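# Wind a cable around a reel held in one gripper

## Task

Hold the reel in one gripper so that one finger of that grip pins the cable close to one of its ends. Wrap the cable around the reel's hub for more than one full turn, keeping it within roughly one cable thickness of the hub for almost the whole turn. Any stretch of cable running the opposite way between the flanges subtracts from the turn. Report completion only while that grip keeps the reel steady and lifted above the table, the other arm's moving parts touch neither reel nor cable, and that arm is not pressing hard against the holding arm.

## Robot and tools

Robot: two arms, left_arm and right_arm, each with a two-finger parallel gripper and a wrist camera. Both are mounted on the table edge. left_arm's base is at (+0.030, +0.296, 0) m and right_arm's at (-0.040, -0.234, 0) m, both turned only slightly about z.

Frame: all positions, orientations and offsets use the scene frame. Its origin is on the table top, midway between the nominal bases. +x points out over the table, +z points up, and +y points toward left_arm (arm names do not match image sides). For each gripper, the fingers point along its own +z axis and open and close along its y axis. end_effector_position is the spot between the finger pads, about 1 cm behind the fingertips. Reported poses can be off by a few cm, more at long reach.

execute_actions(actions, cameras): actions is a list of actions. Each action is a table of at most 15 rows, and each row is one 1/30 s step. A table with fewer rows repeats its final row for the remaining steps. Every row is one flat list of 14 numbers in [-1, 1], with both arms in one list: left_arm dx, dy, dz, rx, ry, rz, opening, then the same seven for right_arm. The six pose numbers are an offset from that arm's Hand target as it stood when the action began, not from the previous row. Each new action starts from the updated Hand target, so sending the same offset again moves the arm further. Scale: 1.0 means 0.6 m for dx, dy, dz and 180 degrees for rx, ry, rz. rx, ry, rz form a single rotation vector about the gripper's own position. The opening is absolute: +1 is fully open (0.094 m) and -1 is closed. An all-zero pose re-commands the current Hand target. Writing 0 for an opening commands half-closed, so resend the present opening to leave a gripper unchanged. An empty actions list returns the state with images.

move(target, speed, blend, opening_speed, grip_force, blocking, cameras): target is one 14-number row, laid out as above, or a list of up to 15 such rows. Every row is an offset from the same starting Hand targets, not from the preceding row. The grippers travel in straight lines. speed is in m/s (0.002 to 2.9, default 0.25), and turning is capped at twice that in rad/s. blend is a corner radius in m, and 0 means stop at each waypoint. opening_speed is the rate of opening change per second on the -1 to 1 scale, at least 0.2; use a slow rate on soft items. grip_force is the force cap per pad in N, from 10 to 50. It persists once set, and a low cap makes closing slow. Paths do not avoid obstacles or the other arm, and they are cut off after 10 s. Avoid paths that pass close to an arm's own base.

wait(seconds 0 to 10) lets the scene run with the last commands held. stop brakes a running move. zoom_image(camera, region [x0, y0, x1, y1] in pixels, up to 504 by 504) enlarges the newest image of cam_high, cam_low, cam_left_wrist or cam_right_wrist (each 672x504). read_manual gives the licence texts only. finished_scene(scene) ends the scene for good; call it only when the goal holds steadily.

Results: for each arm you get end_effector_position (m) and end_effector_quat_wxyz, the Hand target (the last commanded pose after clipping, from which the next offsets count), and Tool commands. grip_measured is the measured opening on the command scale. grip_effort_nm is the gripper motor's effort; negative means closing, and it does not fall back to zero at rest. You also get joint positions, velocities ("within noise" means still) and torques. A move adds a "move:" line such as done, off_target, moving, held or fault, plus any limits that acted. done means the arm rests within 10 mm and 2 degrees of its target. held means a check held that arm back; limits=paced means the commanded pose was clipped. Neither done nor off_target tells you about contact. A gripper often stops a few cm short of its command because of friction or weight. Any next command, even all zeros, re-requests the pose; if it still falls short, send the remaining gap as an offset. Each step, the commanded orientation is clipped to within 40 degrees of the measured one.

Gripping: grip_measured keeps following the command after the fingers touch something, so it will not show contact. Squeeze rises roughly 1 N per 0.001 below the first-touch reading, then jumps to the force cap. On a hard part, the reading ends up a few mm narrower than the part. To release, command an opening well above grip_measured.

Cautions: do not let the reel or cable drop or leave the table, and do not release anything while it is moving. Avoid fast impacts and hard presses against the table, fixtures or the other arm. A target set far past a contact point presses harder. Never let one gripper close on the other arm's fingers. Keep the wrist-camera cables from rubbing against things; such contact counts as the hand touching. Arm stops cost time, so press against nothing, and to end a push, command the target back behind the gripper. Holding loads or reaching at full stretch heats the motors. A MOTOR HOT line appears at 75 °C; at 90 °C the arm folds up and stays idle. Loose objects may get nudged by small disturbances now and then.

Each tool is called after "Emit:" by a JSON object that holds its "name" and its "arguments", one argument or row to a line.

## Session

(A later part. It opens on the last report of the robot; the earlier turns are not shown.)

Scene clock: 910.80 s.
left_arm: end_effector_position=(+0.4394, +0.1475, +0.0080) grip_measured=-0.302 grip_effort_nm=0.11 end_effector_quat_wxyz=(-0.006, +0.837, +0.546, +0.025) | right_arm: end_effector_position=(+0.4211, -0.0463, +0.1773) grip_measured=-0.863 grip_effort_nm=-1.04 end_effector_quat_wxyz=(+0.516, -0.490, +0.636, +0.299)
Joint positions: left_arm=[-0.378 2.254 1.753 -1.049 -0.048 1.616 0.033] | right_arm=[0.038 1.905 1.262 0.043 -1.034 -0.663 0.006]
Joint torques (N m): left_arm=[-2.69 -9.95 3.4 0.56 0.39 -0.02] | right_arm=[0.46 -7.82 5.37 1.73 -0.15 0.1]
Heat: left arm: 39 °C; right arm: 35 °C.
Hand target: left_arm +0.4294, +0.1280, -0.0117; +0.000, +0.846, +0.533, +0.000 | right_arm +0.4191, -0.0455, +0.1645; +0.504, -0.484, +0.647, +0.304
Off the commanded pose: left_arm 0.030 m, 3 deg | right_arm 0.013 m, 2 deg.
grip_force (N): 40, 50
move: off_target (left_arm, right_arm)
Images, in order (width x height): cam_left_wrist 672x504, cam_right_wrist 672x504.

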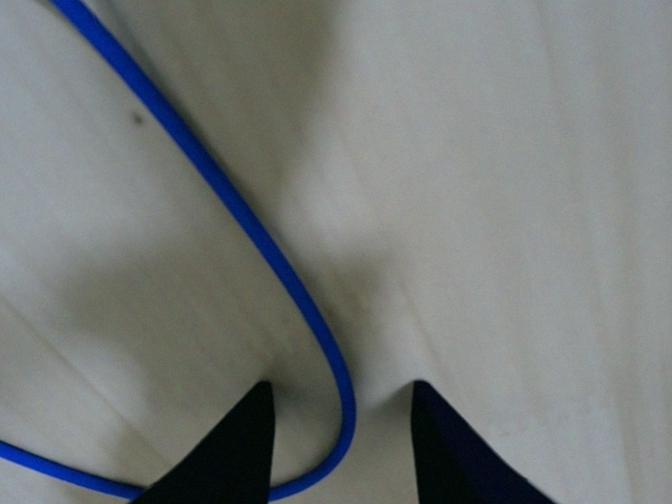

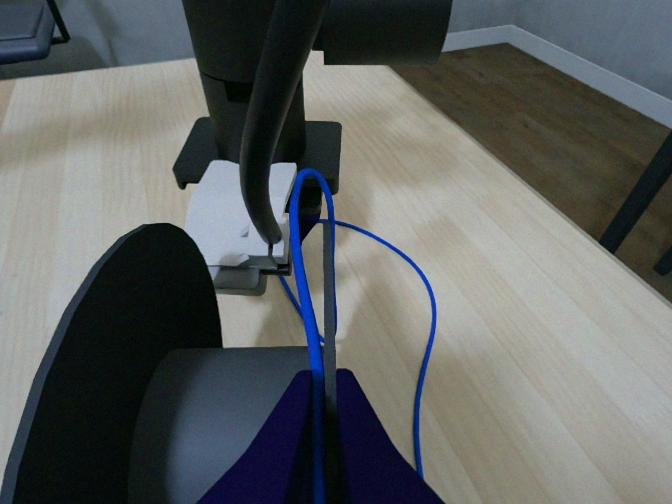

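Emit:
{"name": "move", "arguments": {
  "target": [
    [0.012,0.024,0,0,0,0,-1,0,0,0,0,0,0,-1],
    [0.03,0.05,0.06,0,0,0,-1,0,0,0,0,0,0,-1],
    [0.04,0.07,0.25,0,0,0,-1,0,0,0,0,0,0,-1]
  ],
  "speed": 0.08,
  "blend": [0,0.01,0],
  "cameras": ["cam_left_wrist", "cam_right_wrist", "cam_high", "cam_low"]
}}

Scene clock: 928.27 s.
left_arm: end_effector_position=(+0.4542, +0.1709, +0.1346) grip_measured=-0.987 grip_effort_nm=-0.67 end_effector_quat_wxyz=(+0.010, +0.844, +0.536, +0.022) | right_arm: end_effector_position=(+0.4211, -0.0463, +0.1774) grip_measured=-0.863 grip_effort_nm=-1.04 end_effector_quat_wxyz=(+0.515, -0.489, +0.637, +0.300)
Joint positions: left_arm=[-0.306 2.254 2.26 -1.532 -0.021 1.714 0.001] | right_arm=[0.038 1.905 1.262 0.043 -1.034 -0.658 0.006]
Joint torques (N m): left_arm=[0.51 -11.86 7.32 0.11 0.15 0.05] | right_arm=[0.42 -7.86 5.38 1.73 -0.12 0.02]
Heat: left arm: 38 °C; right arm: 35 °C.
Hand target: left_arm +0.4533, +0.1701, +0.1382; +0.000, +0.846, +0.534, +0.000 | right_arm +0.4190, -0.0455, +0.1645; +0.504, -0.484, +0.648, +0.304
Off the commanded pose: left_arm 0.004 m, 3 deg | right_arm 0.013 m, 2 deg.
joint sent to its limit (left arm) — joint 4 (wrist pitch), lower limit. The joint targets still meet the commanded pose.
grip_force (N): 40, 50
move: off_target (left_arm, right_arm)

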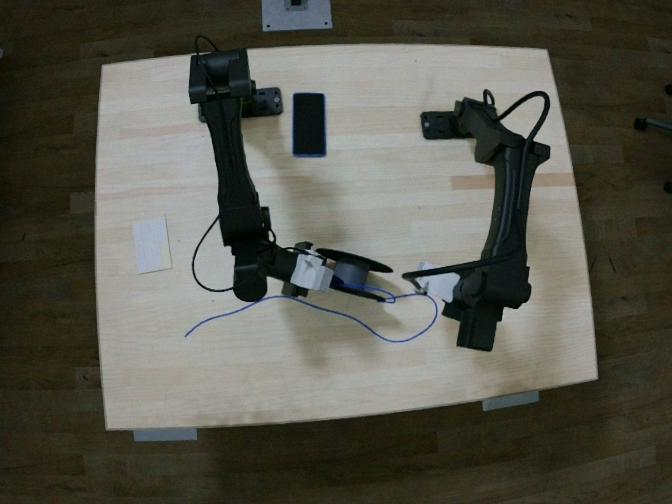

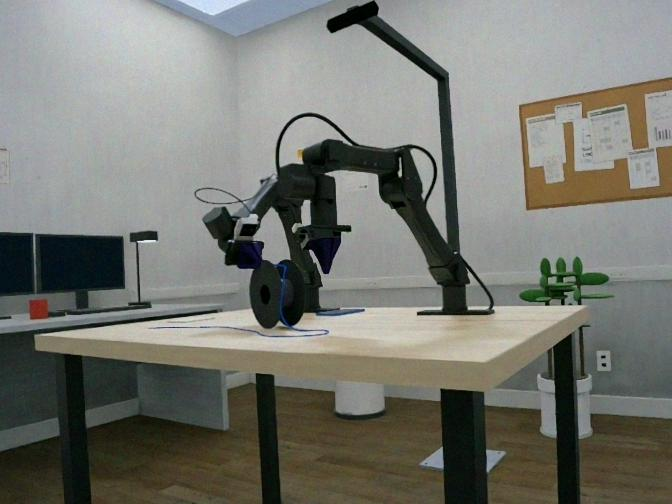

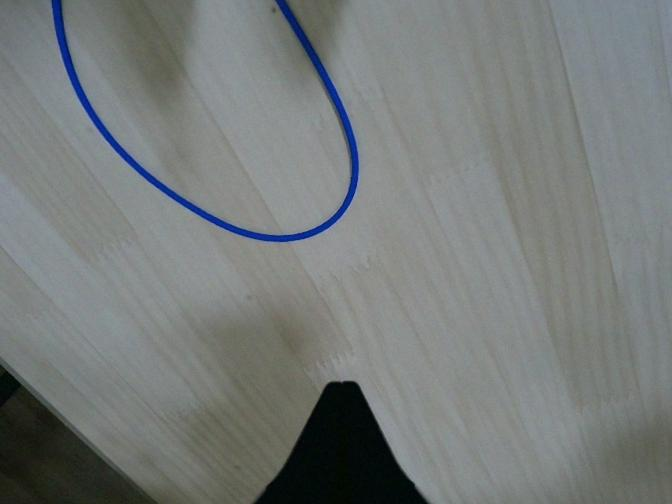

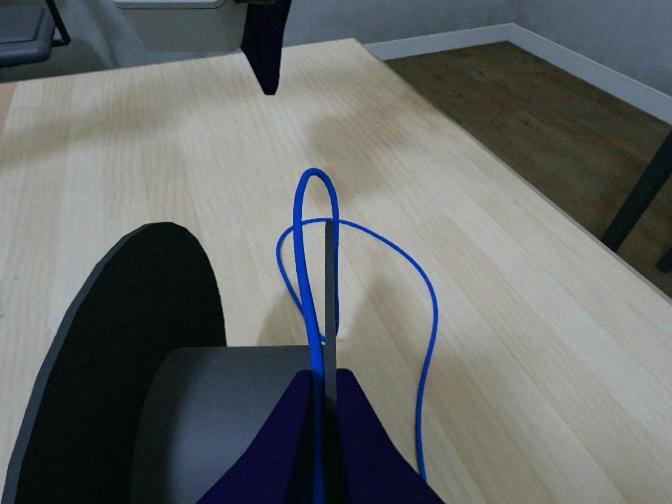

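Emit:
{"name": "move", "arguments": {
  "target": [
    [0,0,0.03,0,0,0.51,-0.3,0,0,0,0,0,0,-1],
    [-0.0222,-0.0452,-0.03,0,0,0.9917,-0.3,0,0,0,0,0,0,-1]
  ],
  "speed": 0.4,
  "blend": [0.02,0],
  "cameras": ["cam_left_wrist", "cam_high"]
}}

Scene clock: 959.17 s.
left_arm: end_effector_position=(+0.4411, +0.1457, +0.1315) grip_measured=-0.302 grip_effort_nm=0.11 end_effector_quat_wxyz=(+0.008, -0.520, +0.854, -0.008) | right_arm: end_effector_position=(+0.4211, -0.0463, +0.1774) grip_measured=-0.863 grip_effort_nm=-1.03 end_effector_quat_wxyz=(+0.515, -0.489, +0.637, +0.300)
Joint positions: left_arm=[-0.362 2.254 2.248 -1.541 -0.002 -1.447 0.033] | right_arm=[0.038 1.905 1.262 0.043 -1.034 -0.658 0.006]
Joint torques (N m): left_arm=[-0.55 -10.85 4.18 0.36 -0.01 -0.14] | right_arm=[0.44 -7.79 5.35 1.74 -0.14 0.03]
Heat: left arm: 36 °C; right arm: 35 °C.
Hand target: left_arm +0.4401, +0.1430, +0.1203; +0.000, -0.522, +0.853, +0.000 | right_arm +0.4190, -0.0455, +0.1645; +0.504, -0.484, +0.648, +0.304
Off the commanded pose: left_arm 0.012 m, 1 deg | right_arm 0.013 m, 2 deg.
grip_force (N): 40, 50
move: off_target (left_arm, right_arm)
Images, in order (width x height): cam_high 672x504, cam_left_wrist 672x504.

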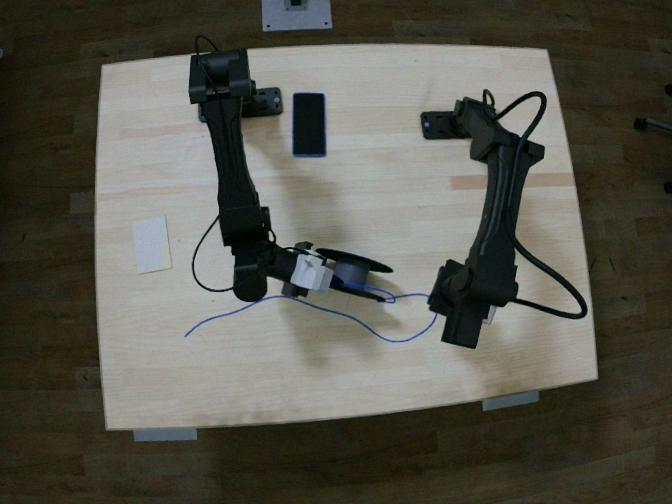

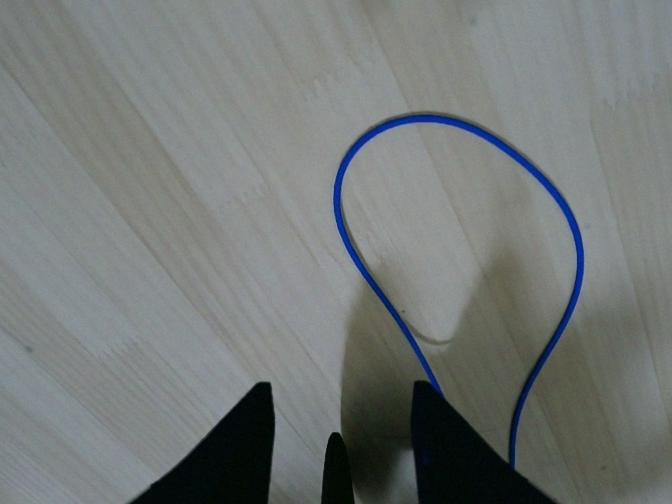

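Emit:
{"name": "move", "arguments": {
  "target": [
    [0,0,-0.15,0,0,0,-0.3,0,0,0,0,0,0,-1],
    [0,0,-0.225,0,0,0,-0.3,0,0,0,0,0,0,-1],
    [0,0,-0.225,0,0,0,-1,0,0,0,0,0,0,-1]
  ],
  "speed": [0.2,0.06,0.06],
  "blend": [0.01,0,0],
  "cameras": ["cam_left_wrist", "cam_right_wrist"]
}}

Scene clock: 974.77 s.
left_arm: end_effector_position=(+0.4434, +0.1445, +0.0082) grip_measured=-0.941 grip_effort_nm=-0.80 end_effector_quat_wxyz=(+0.010, -0.521, +0.854, -0.012) | right_arm: end_effector_position=(+0.4211, -0.0463, +0.1774) grip_measured=-0.863 grip_effort_nm=-1.03 end_effector_quat_wxyz=(+0.515, -0.489, +0.637, +0.300)
Joint positions: left_arm=[-0.362 2.262 1.768 -1.045 0 -1.449 0.003] | right_arm=[0.038 1.905 1.262 0.043 -1.034 -0.658 0.006]
Joint torques (N m): left_arm=[-0.54 -9.07 3.9 0.56 -0.03 -0.11] | right_arm=[0.47 -7.79 5.35 1.74 -0.13 0.03]
Heat: left arm: 35 °C; right arm: 35 °C.
Hand target: left_arm +0.4400, +0.1430, -0.0149; +0.000, -0.523, +0.853, +0.000 | right_arm +0.4190, -0.0455, +0.1645; +0.504, -0.484, +0.648, +0.304
Off the commanded pose: left_arm 0.023 m, 2 deg | right_arm 0.013 m, 2 deg.
grip_force (N): 40, 50
move: off_target (left_arm, right_arm); target 3's new opening was sent with left_arm's hand 0.023 m and 2 deg from that target
Images, in order (width x height): cam_left_wrist 672x504, cam_right_wrist 672x504.

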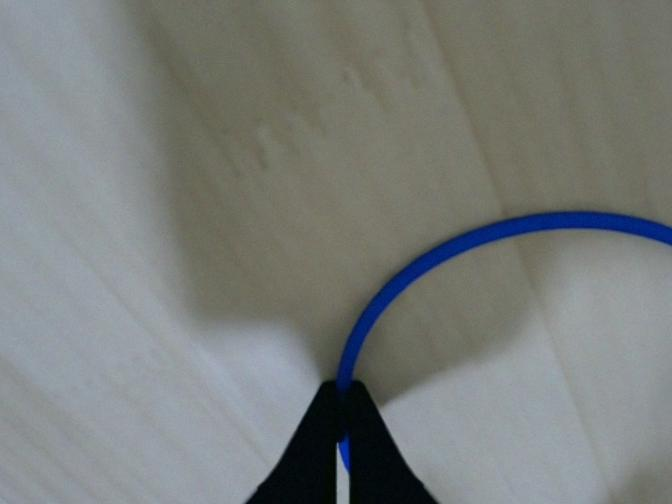

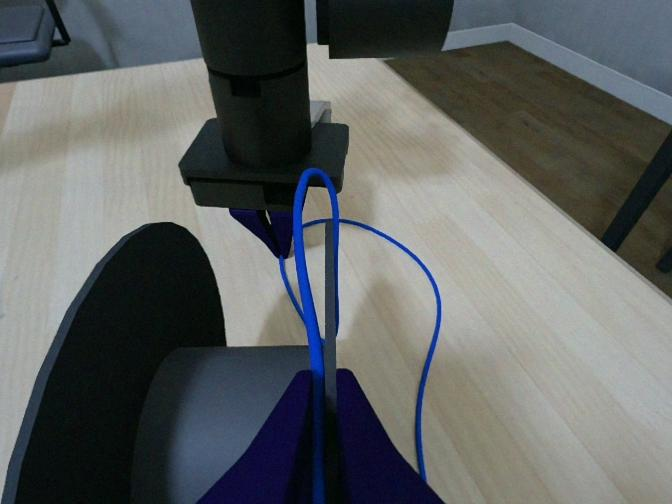

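Emit:
{"name": "move", "arguments": {
  "target": [
    [0.012,0.03,0.09,-0.04,-0.08,0,-1,0,0,0,0,0,0,-1],
    [-0.0063,0.0957,0.3282,-0.155,-0.326,0,-1,0,0,0,0,0,0,-1]
  ],
  "speed": 0.12,
  "blend": [0.02,0],
  "cameras": ["all"]
}}

Emit:
{"name": "zoom_image", "arguments": {
  "camera": "cam_high",
  "region": [300, 220, 480, 350]
}}

Emit:
{"name": "zoom_image", "arguments": {
  "camera": "cam_low",
  "region": [215, 205, 355, 345]
}}

Scene clock: 1008.73 s.
left_arm: end_effector_position=(+0.4389, +0.1987, +0.1708) grip_measured=-0.943 grip_effort_nm=-0.85 end_effector_quat_wxyz=(+0.281, -0.448, +0.727, -0.439) | right_arm: end_effector_position=(+0.4211, -0.0463, +0.1774) grip_measured=-0.863 grip_effort_nm=-1.04 end_effector_quat_wxyz=(+0.515, -0.489, +0.637, +0.300)
Joint positions: left_arm=[-0.116 1.375 0.767 0.109 0.302 -1.392 0.003] | right_arm=[0.038 1.905 1.262 0.043 -1.034 -0.658 0.006]
Joint torques (N m): left_arm=[0.54 -8.34 5.34 1.72 0.14 -0.01] | right_arm=[0.4 -7.79 5.35 1.74 -0.13 0.02]
Heat: left arm: 34 °C; right arm: 35 °C.
Hand target: left_arm +0.4362, +0.2003, +0.1821; +0.293, -0.441, +0.719, -0.450 | right_arm +0.4190, -0.0455, +0.1645; +0.504, -0.484, +0.648, +0.304
Off the commanded pose: left_arm 0.012 m, 2 deg | right_arm 0.013 m, 2 deg.
grip_force (N): 40, 50
move: off_target (left_arm, right_arm)

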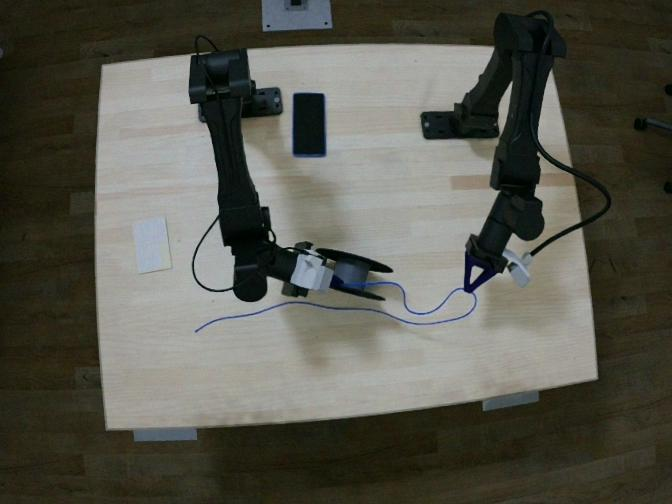

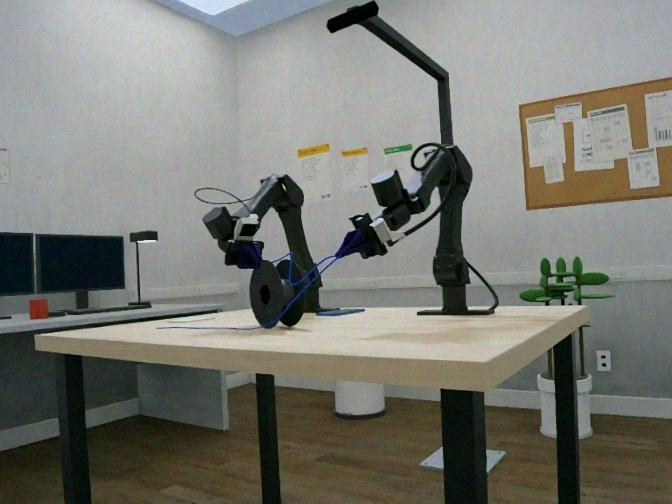

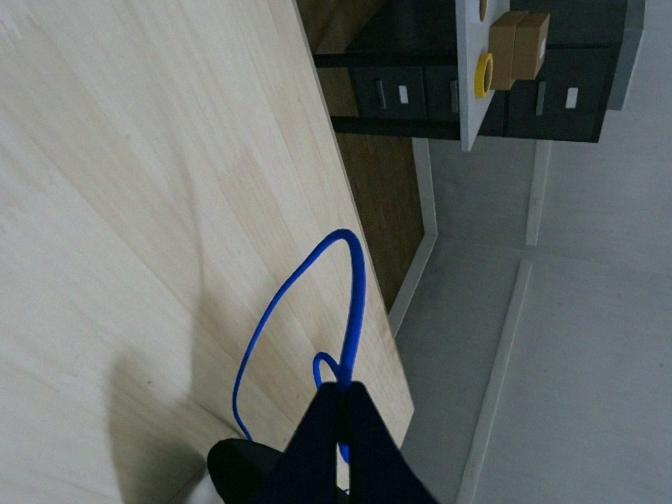

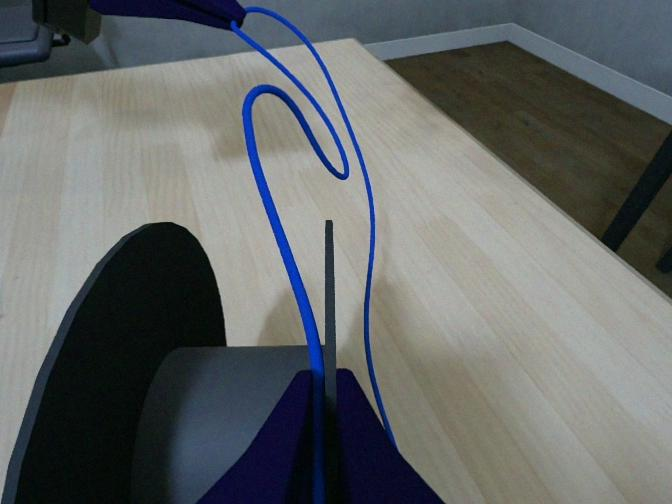

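Scaled by 2.800.

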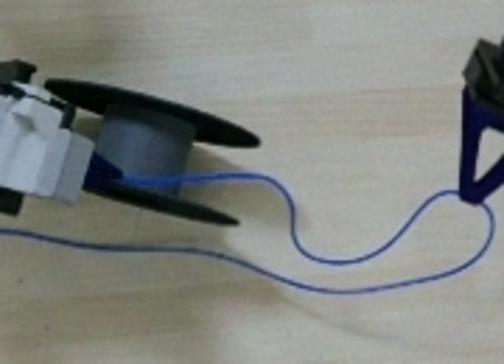

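Scaled by 3.600.

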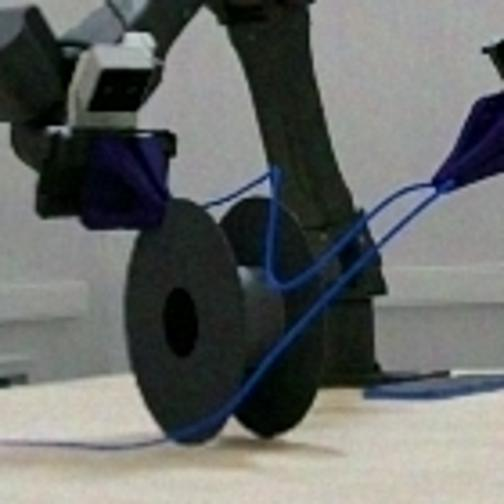

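Emit:
{"name": "move", "arguments": {
  "target": [0.0902,0.1238,-0.14,0,0,0,-1,0,0,0,0,0,0,-1],
  "speed": 0.12,
  "cameras": ["cam_right_wrist", "cam_high", "cam_low"]
}}

Emit:
{"name": "zoom_image", "arguments": {
  "camera": "cam_high",
  "region": [300, 220, 500, 350]
}}

Scene clock: 1028.40 s.
left_arm: end_effector_position=(+0.4797, +0.2724, +0.0909) grip_measured=-0.943 grip_effort_nm=-0.85 end_effector_quat_wxyz=(+0.278, -0.456, +0.719, -0.446) | right_arm: end_effector_position=(+0.4211, -0.0463, +0.1774) grip_measured=-0.863 grip_effort_nm=-1.04 end_effector_quat_wxyz=(+0.515, -0.489, +0.637, +0.300)
Joint positions: left_arm=[0.14 1.732 0.747 0.44 0.526 -1.282 0.003] | right_arm=[0.038 1.905 1.262 0.043 -1.034 -0.658 0.006]
Joint torques (N m): left_arm=[0.36 -6.22 7.95 1.59 0.21 0.14] | right_arm=[0.42 -7.82 5.34 1.72 -0.13 0.03]
Heat: left arm: 36 °C; right arm: 35 °C.
Hand target: left_arm +0.4904, +0.2747, +0.0982; +0.293, -0.440, +0.719, -0.450 | right_arm +0.4190, -0.0455, +0.1645; +0.504, -0.484, +0.648, +0.304
Off the commanded pose: left_arm 0.013 m, 3 deg | right_arm 0.013 m, 2 deg.
grip_force (N): 40, 50
move: off_target (left_arm, right_arm)
Images, in order (width x height): cam_high 672x504, cam_low 672x504, cam_right_wrist 672x504.

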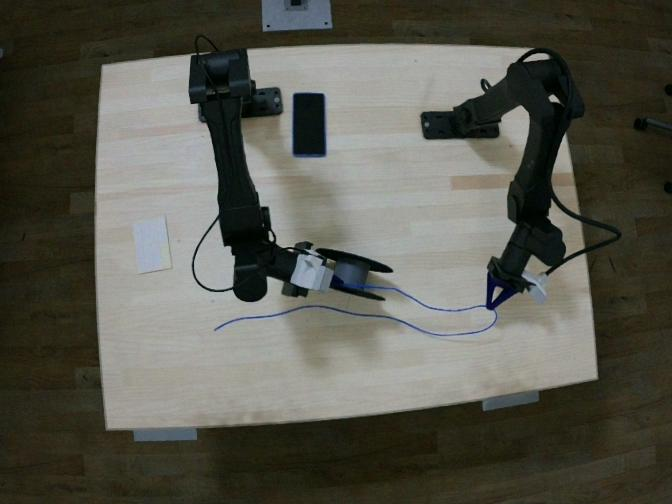

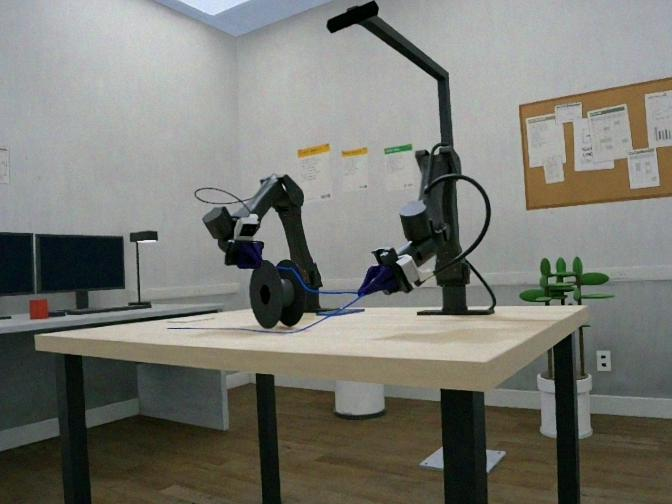

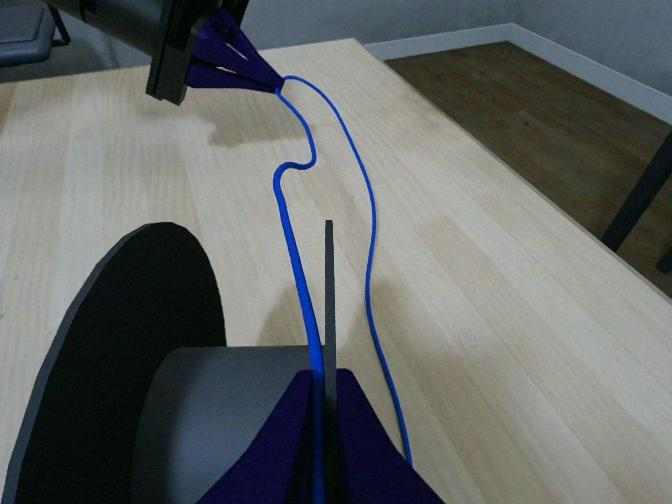

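Scaled by 2.520.

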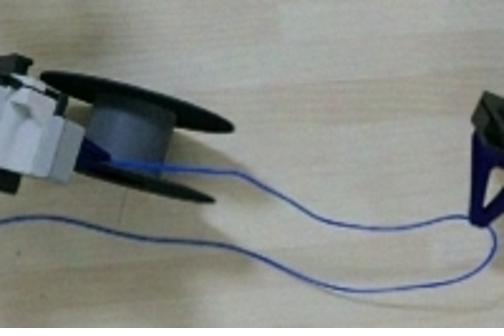

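Emit:
{"name": "move", "arguments": {
  "target": [
    [-0.096,-0.2,-0.01,0,0,0,-1,0.0,0.0,0.383,0,0,0,-1],
    [-0.096,-0.2,-0.01,0,0,0,-0.5,0.0,0.0,0.383,0,0,0,-1],
    [-0.23,-0.14,0.06,0,0,0,-0.5,0.0,0.0,0.383,0,0,0,-1]
  ],
  "speed": [0.1,0.1,0.12],
  "cameras": ["all"]
}}

Emit:
{"name": "zoom_image", "arguments": {
  "camera": "cam_high",
  "region": [280, 200, 480, 350]
}}

Emit:
{"name": "zoom_image", "arguments": {
  "camera": "cam_low",
  "region": [200, 150, 380, 340]
}}

Scene clock: 1046.47 s.
left_arm: end_effector_position=(+0.3559, +0.1886, +0.1345) grip_measured=-0.502 grip_effort_nm=0.11 end_effector_quat_wxyz=(+0.290, -0.446, +0.716, -0.452) | right_arm: end_effector_position=(+0.4247, -0.0512, +0.3754) grip_measured=-0.863 grip_effort_nm=-1.04 end_effector_quat_wxyz=(+0.490, -0.472, +0.671, +0.294)
Joint positions: left_arm=[-0.218 1.058 0.378 0.233 0.212 -1.458 0.023] | right_arm=[0.038 1.956 2.203 -0.916 -0.979 -0.652 0.006]
Joint torques (N m): left_arm=[0.59 -4.26 5.53 1.46 0.08 0.11] | right_arm=[0.34 -8.64 9.99 1.74 -0.62 0.01]
Heat: left arm: 37 °C; right arm: 36 °C.
Hand target: left_arm +0.3524, +0.1907, +0.1341; +0.293, -0.441, +0.719, -0.450 | right_arm +0.4190, -0.0456, +0.3944; +0.504, -0.484, +0.648, +0.304
Off the commanded pose: left_arm 0.004 m, 1 deg | right_arm 0.021 m, 4 deg.
grip_force (N): 40, 50
move: off_target (right_arm)

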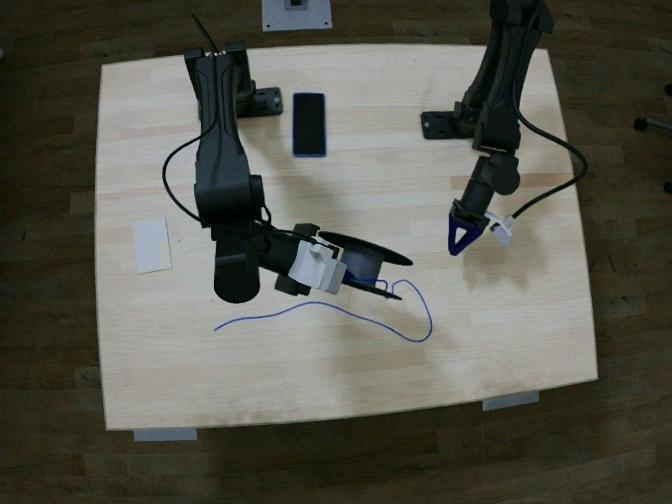

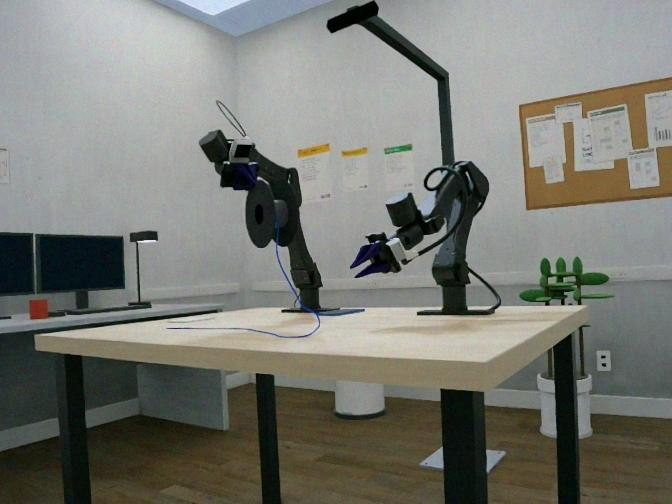

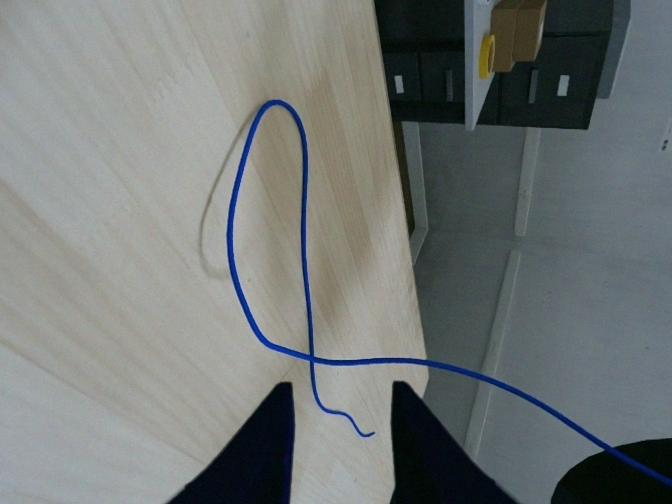

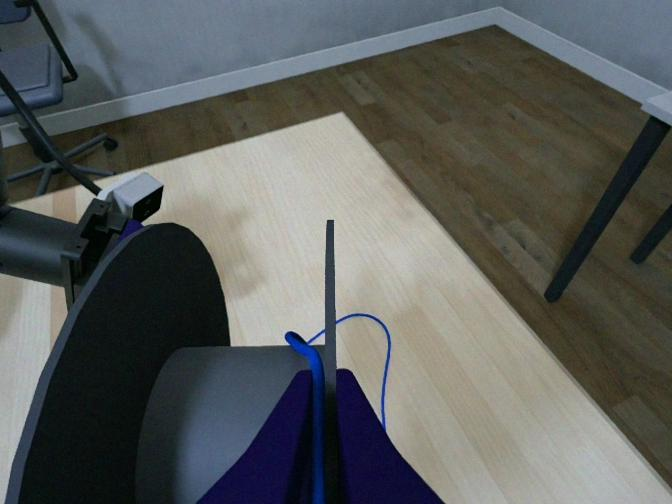

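Scaled by 2.520.

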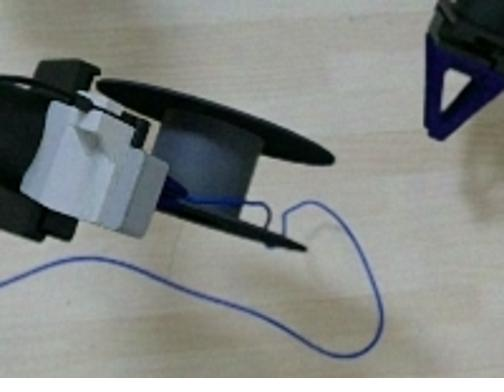

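Scaled by 2.653.

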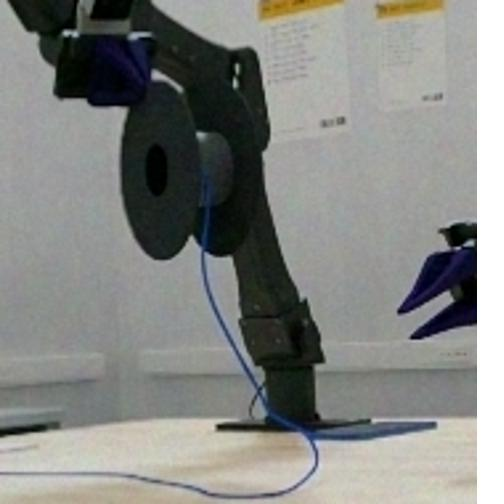

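Emit:
{"name": "move", "arguments": {
  "target": [0,0,0,0,0,0,-0.5,-0.0717,-0.0183,0.1927,0,0,-0.2444,-1],
  "speed": 0.15,
  "cameras": ["all"]
}}

Emit:
{"name": "zoom_image", "arguments": {
  "camera": "cam_high",
  "region": [260, 180, 460, 350]
}}

Emit:
{"name": "zoom_image", "arguments": {
  "camera": "cam_low",
  "region": [180, 110, 400, 340]
}}

Scene clock: 1080.50 s.
left_arm: end_effector_position=(+0.3559, +0.1886, +0.1344) grip_measured=-0.502 grip_effort_nm=0.11 end_effector_quat_wxyz=(+0.290, -0.446, +0.716, -0.452) | right_arm: end_effector_position=(+0.3787, -0.0573, +0.4834) grip_measured=-0.863 grip_effort_nm=-1.04 end_effector_quat_wxyz=(+0.549, -0.216, +0.803, +0.086)
Joint positions: left_arm=[-0.218 1.058 0.378 0.233 0.212 -1.458 0.023] | right_arm=[0.355 1.77 2.459 -1.083 -0.03 -0.119 0.006]
Joint torques (N m): left_arm=[0.59 -4.26 5.52 1.49 0.09 0.12] | right_arm=[0.5 -6.67 8.24 2.64 0.06 0.11]
Heat: left arm: 38 °C; right arm: 37 °C.
Hand target: left_arm +0.3524, +0.1907, +0.1342; +0.293, -0.441, +0.719, -0.450 | right_arm +0.3760, -0.0565, +0.5100; +0.581, -0.206, +0.782, +0.093
Off the commanded pose: left_arm 0.004 m, 1 deg | right_arm 0.027 m, 5 deg.
grip_force (N): 40, 50
move: off_target (right_arm)

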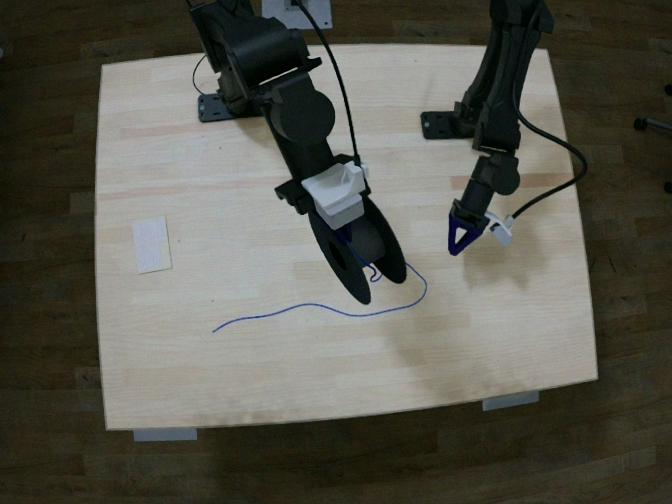

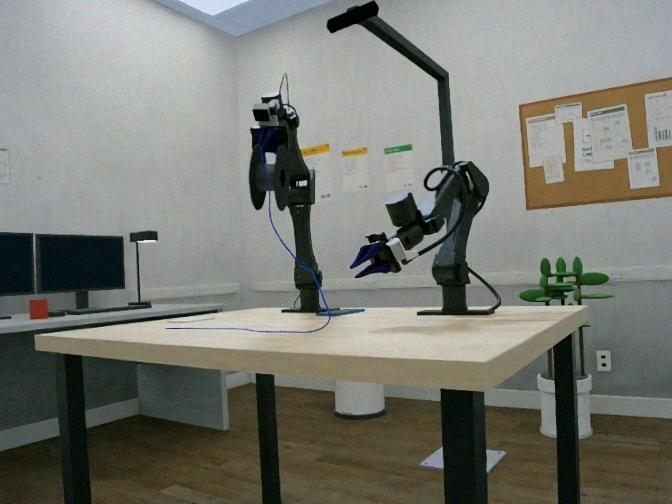

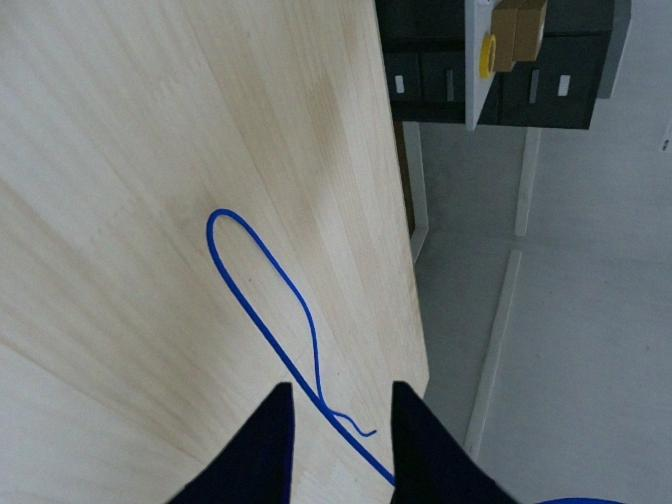

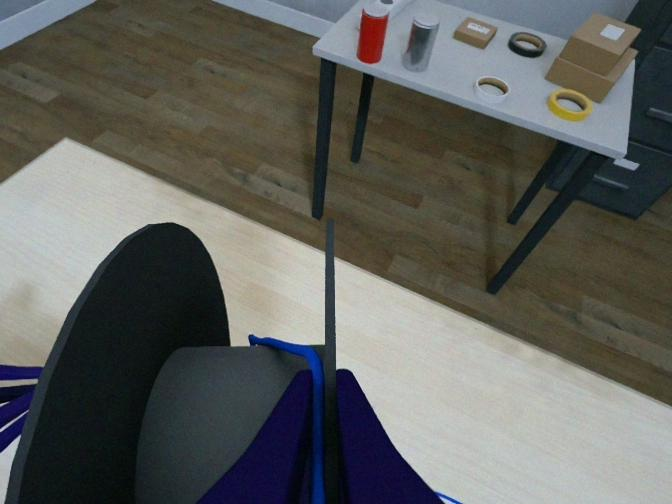

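Scaled by 2.520.

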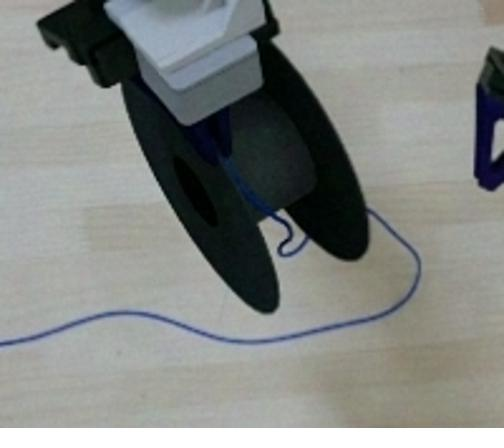

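Scaled by 2.191.

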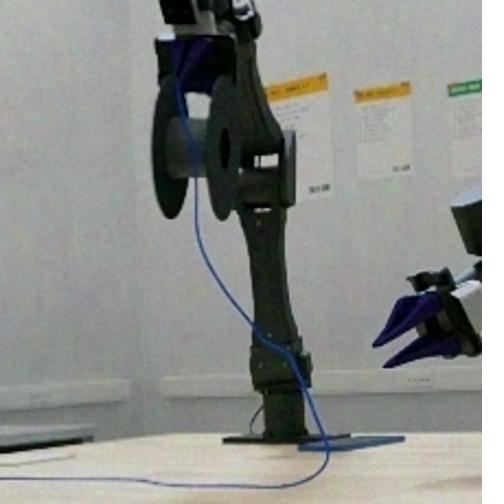

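Emit:
{"name": "move", "arguments": {
  "target": [
    [0.03,0.06,0.08,0.1966,-0.19,-0.2328,-0.2,0,0,0,0,0,0,-1],
    [0.0877,0.0705,-0.0737,0.3932,-0.3799,-0.4657,-0.2,0,0,0,0,0,0,-1]
  ],
  "speed": 0.3,
  "blend": [0.03,0],
  "cameras": ["cam_left_wrist", "cam_high", "cam_low"]
}}

Scene clock: 1111.50 s.
left_arm: end_effector_position=(+0.4012, +0.2361, +0.0896) grip_measured=-0.202 grip_effort_nm=0.11 end_effector_quat_wxyz=(+0.421, +0.591, +0.656, -0.209) | right_arm: end_effector_position=(+0.3787, -0.0573, +0.4834) grip_measured=-0.863 grip_effort_nm=-1.04 end_effector_quat_wxyz=(+0.549, -0.216, +0.803, +0.086)
Joint positions: left_arm=[0.235 1.832 1.12 -0.666 0.966 1.61 0.037] | right_arm=[0.355 1.77 2.459 -1.083 -0.03 -0.119 0.006]
Joint torques (N m): left_arm=[-0.58 -6.45 7.62 0.38 0.58 0.01] | right_arm=[0.55 -6.65 8.25 2.65 0.04 0.15]
Heat: left arm: 37 °C; right arm: 38 °C.
Hand target: left_arm +0.4050, +0.2330, +0.0900; +0.423, +0.593, +0.649, -0.219 | right_arm +0.3760, -0.0565, +0.5100; +0.581, -0.206, +0.782, +0.093
Off the commanded pose: left_arm 0.005 m, 1 deg | right_arm 0.027 m, 5 deg.
grip_force (N): 40, 50
move: off_target (right_arm)
Images, in order (width x height): cam_high 672x504, cam_low 672x504, cam_left_wrist 672x504.

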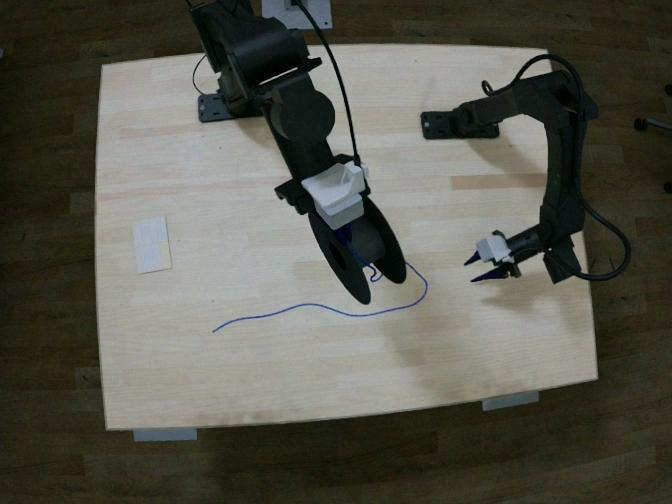

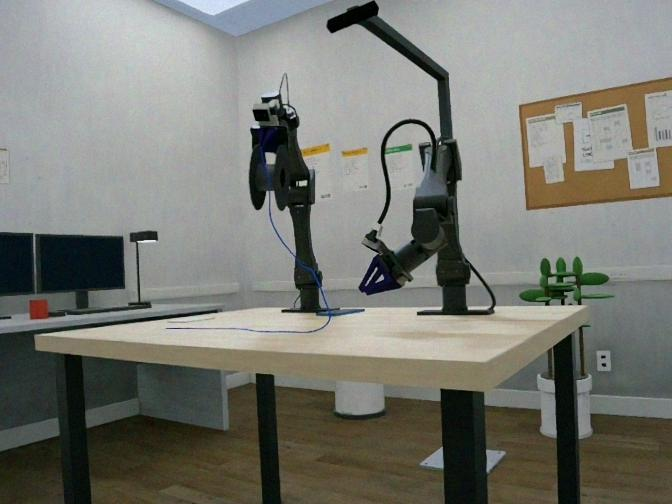

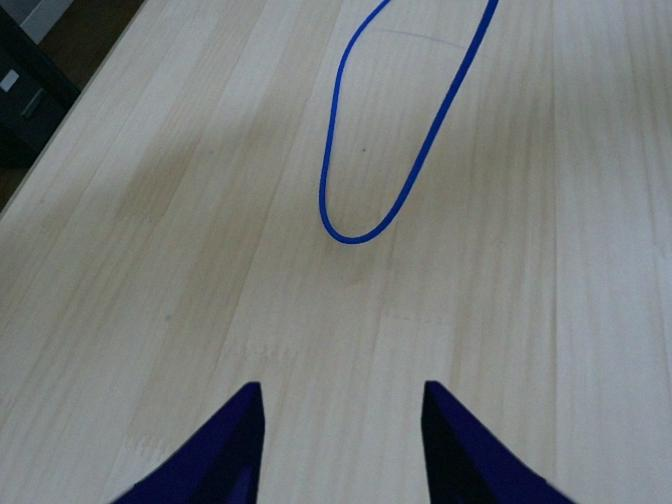

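Emit:
{"name": "wait", "arguments": {
  "seconds": 0.1,
  "cameras": ["all"]
}}

Scene clock: 1133.30 s.
left_arm: end_effector_position=(+0.4012, +0.2361, +0.0896) grip_measured=-0.202 grip_effort_nm=0.11 end_effector_quat_wxyz=(+0.421, +0.591, +0.655, -0.209) | right_arm: end_effector_position=(+0.3787, -0.0573, +0.4834) grip_measured=-0.863 grip_effort_nm=-1.04 end_effector_quat_wxyz=(+0.549, -0.216, +0.803, +0.086)
Joint positions: left_arm=[0.235 1.832 1.12 -0.667 0.966 1.61 0.037] | right_arm=[0.355 1.77 2.459 -1.083 -0.03 -0.119 0.006]
Joint torques (N m): left_arm=[-0.57 -6.46 7.61 0.35 0.58 0.08] | right_arm=[0.57 -6.71 8.24 2.64 0.05 0.15]
Heat: left arm: 36 °C; right arm: 39 °C.
Hand target: left_arm +0.4050, +0.2330, +0.0900; +0.423, +0.593, +0.649, -0.219 | right_arm +0.3760, -0.0565, +0.5100; +0.581, -0.206, +0.782, +0.093
Tool commands: left_gripper/opening=-0.2 right_gripper/opening=-1.0
Off the commanded pose: left_arm 0.005 m, 1 deg | right_arm 0.027 m, 5 deg.
grip_force (N): 40, 50
wait: 0.10 s; at rest from the start

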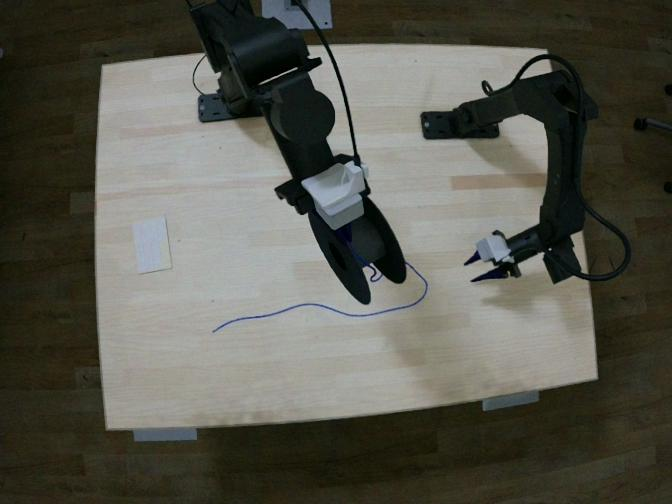

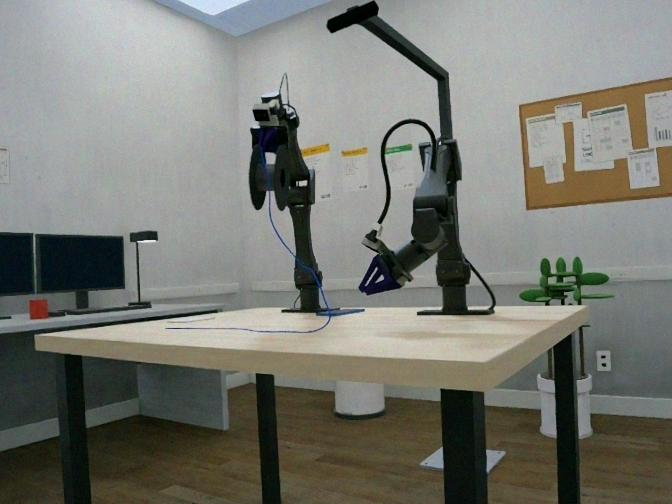

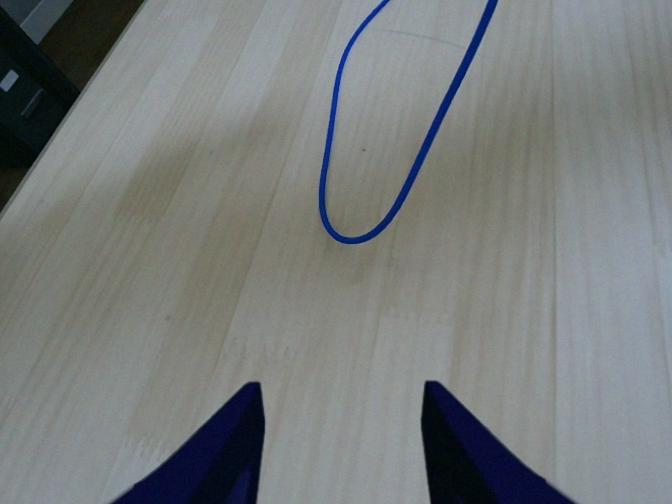

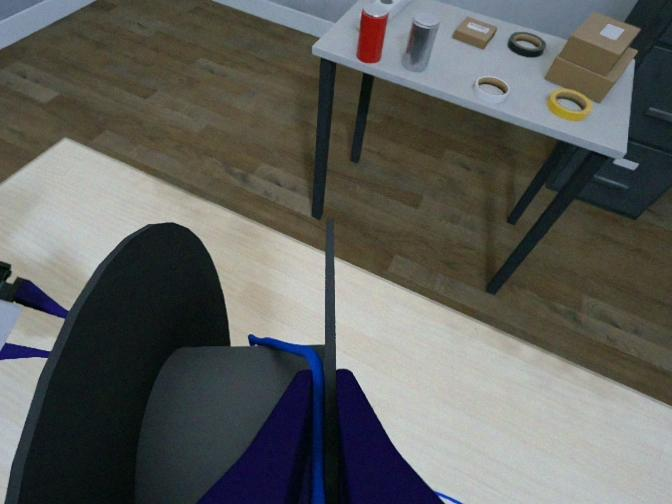

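Emit:
{"name": "move", "arguments": {
  "target": [0.0115, -0.115, -0.078, 0, 0, 0, -0.2, 0, 0, 0, 0, 0, 0, -1.0],
  "speed": 0.12,
  "cameras": ["cam_left_wrist"]
}}

Scene clock: 1173.23 s.
left_arm: end_effector_position=(+0.4165, +0.1663, +0.0525) grip_measured=-0.202 grip_effort_nm=0.11 end_effector_quat_wxyz=(+0.428, +0.598, +0.646, -0.205) | right_arm: end_effector_position=(+0.3787, -0.0574, +0.4832) grip_measured=-0.863 grip_effort_nm=-1.03 end_effector_quat_wxyz=(+0.548, -0.216, +0.803, +0.086)
Joint positions: left_arm=[0.021 1.882 0.976 -0.188 0.904 1.289 0.037] | right_arm=[0.355 1.77 2.459 -1.084 -0.03 -0.119 0.006]
Joint torques (N m): left_arm=[-0.13 -7.05 3.93 0.99 0.49 -0.09] | right_arm=[0.57 -6.69 8.25 2.66 0.04 0.14]
Heat: left arm: 36 °C; right arm: 41 °C.
Hand target: left_arm +0.4120, +0.1640, +0.0432; +0.423, +0.593, +0.649, -0.219 | right_arm +0.3760, -0.0565, +0.5100; +0.581, -0.206, +0.782, +0.093
Off the commanded pose: left_arm 0.011 m, 2 deg | right_arm 0.027 m, 5 deg.
grip_force (N): 40, 50
move: off_target (left_arm, right_arm)
Images, in order (width x height): cam_left_wrist 672x504.

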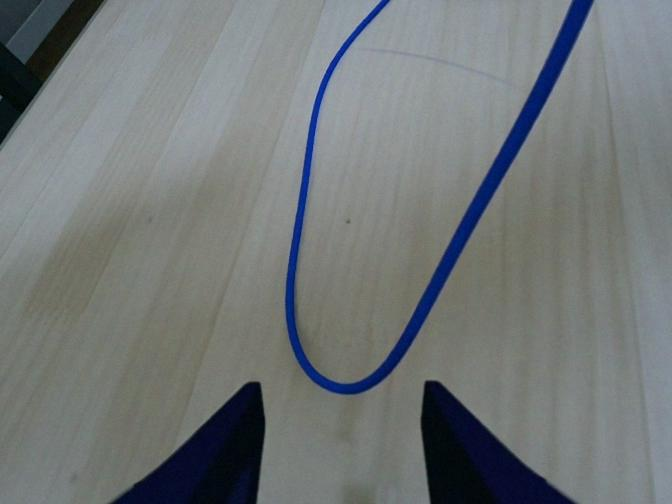

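Emit:
{"name": "zoom_image", "arguments": {
  "camera": "cam_left_wrist",
  "region": [260, 200, 500, 440]
}}

Scaled by 2.100.

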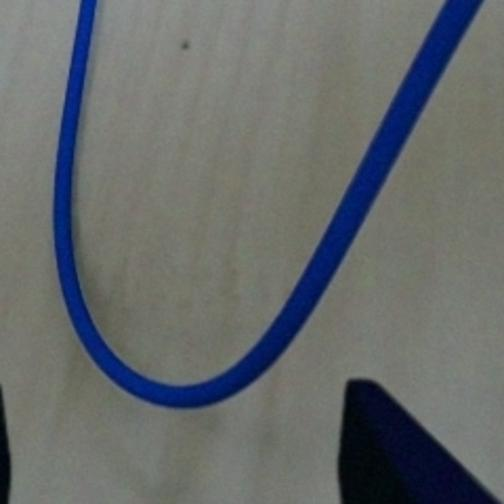

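Emit:
{"name": "move", "arguments": {
  "target": [-0.0067, -0.045, -0.0287, 0, 0, 0, -0.2, 0, 0, 0, 0, 0, 0, -1.0],
  "speed": 0.08,
  "cameras": ["cam_left_wrist"]
}}

Scene clock: 1213.00 s.
left_arm: end_effector_position=(+0.4133, +0.1393, +0.0363) grip_measured=-0.202 grip_effort_nm=0.11 end_effector_quat_wxyz=(+0.430, +0.597, +0.645, -0.206) | right_arm: end_effector_position=(+0.3787, -0.0574, +0.4832) grip_measured=-0.863 grip_effort_nm=-1.04 end_effector_quat_wxyz=(+0.548, -0.216, +0.803, +0.086)
Joint positions: left_arm=[-0.06 1.908 0.908 -0.003 0.866 1.174 0.037] | right_arm=[0.355 1.77 2.459 -1.084 -0.03 -0.119 0.006]
Joint torques (N m): left_arm=[-0.29 -6.87 3.74 1.09 0.45 -0.04] | right_arm=[0.51 -6.65 8.28 2.66 0.04 0.14]
Heat: left arm: 34 °C; right arm: 42 °C.
Hand target: left_arm +0.4078, +0.1369, +0.0260; +0.423, +0.593, +0.649, -0.219 | right_arm +0.3760, -0.0565, +0.5100; +0.581, -0.206, +0.782, +0.093
Off the commanded pose: left_arm 0.012 m, 2 deg | right_arm 0.027 m, 5 deg.
grip_force (N): 40, 50
move: off_target (left_arm, right_arm)
Images, in order (width x height): cam_left_wrist 672x504.

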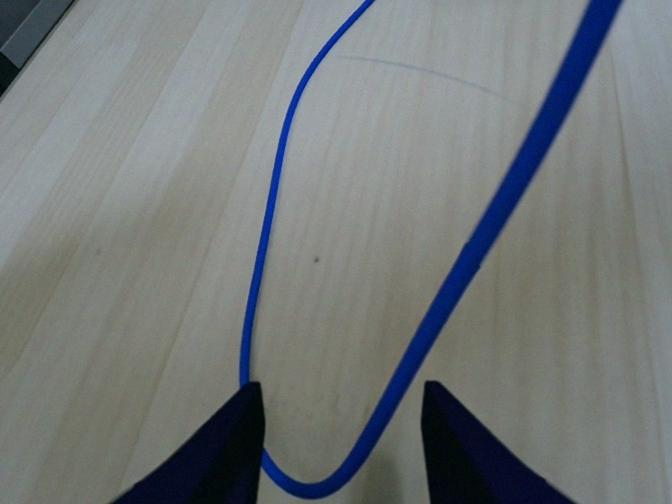

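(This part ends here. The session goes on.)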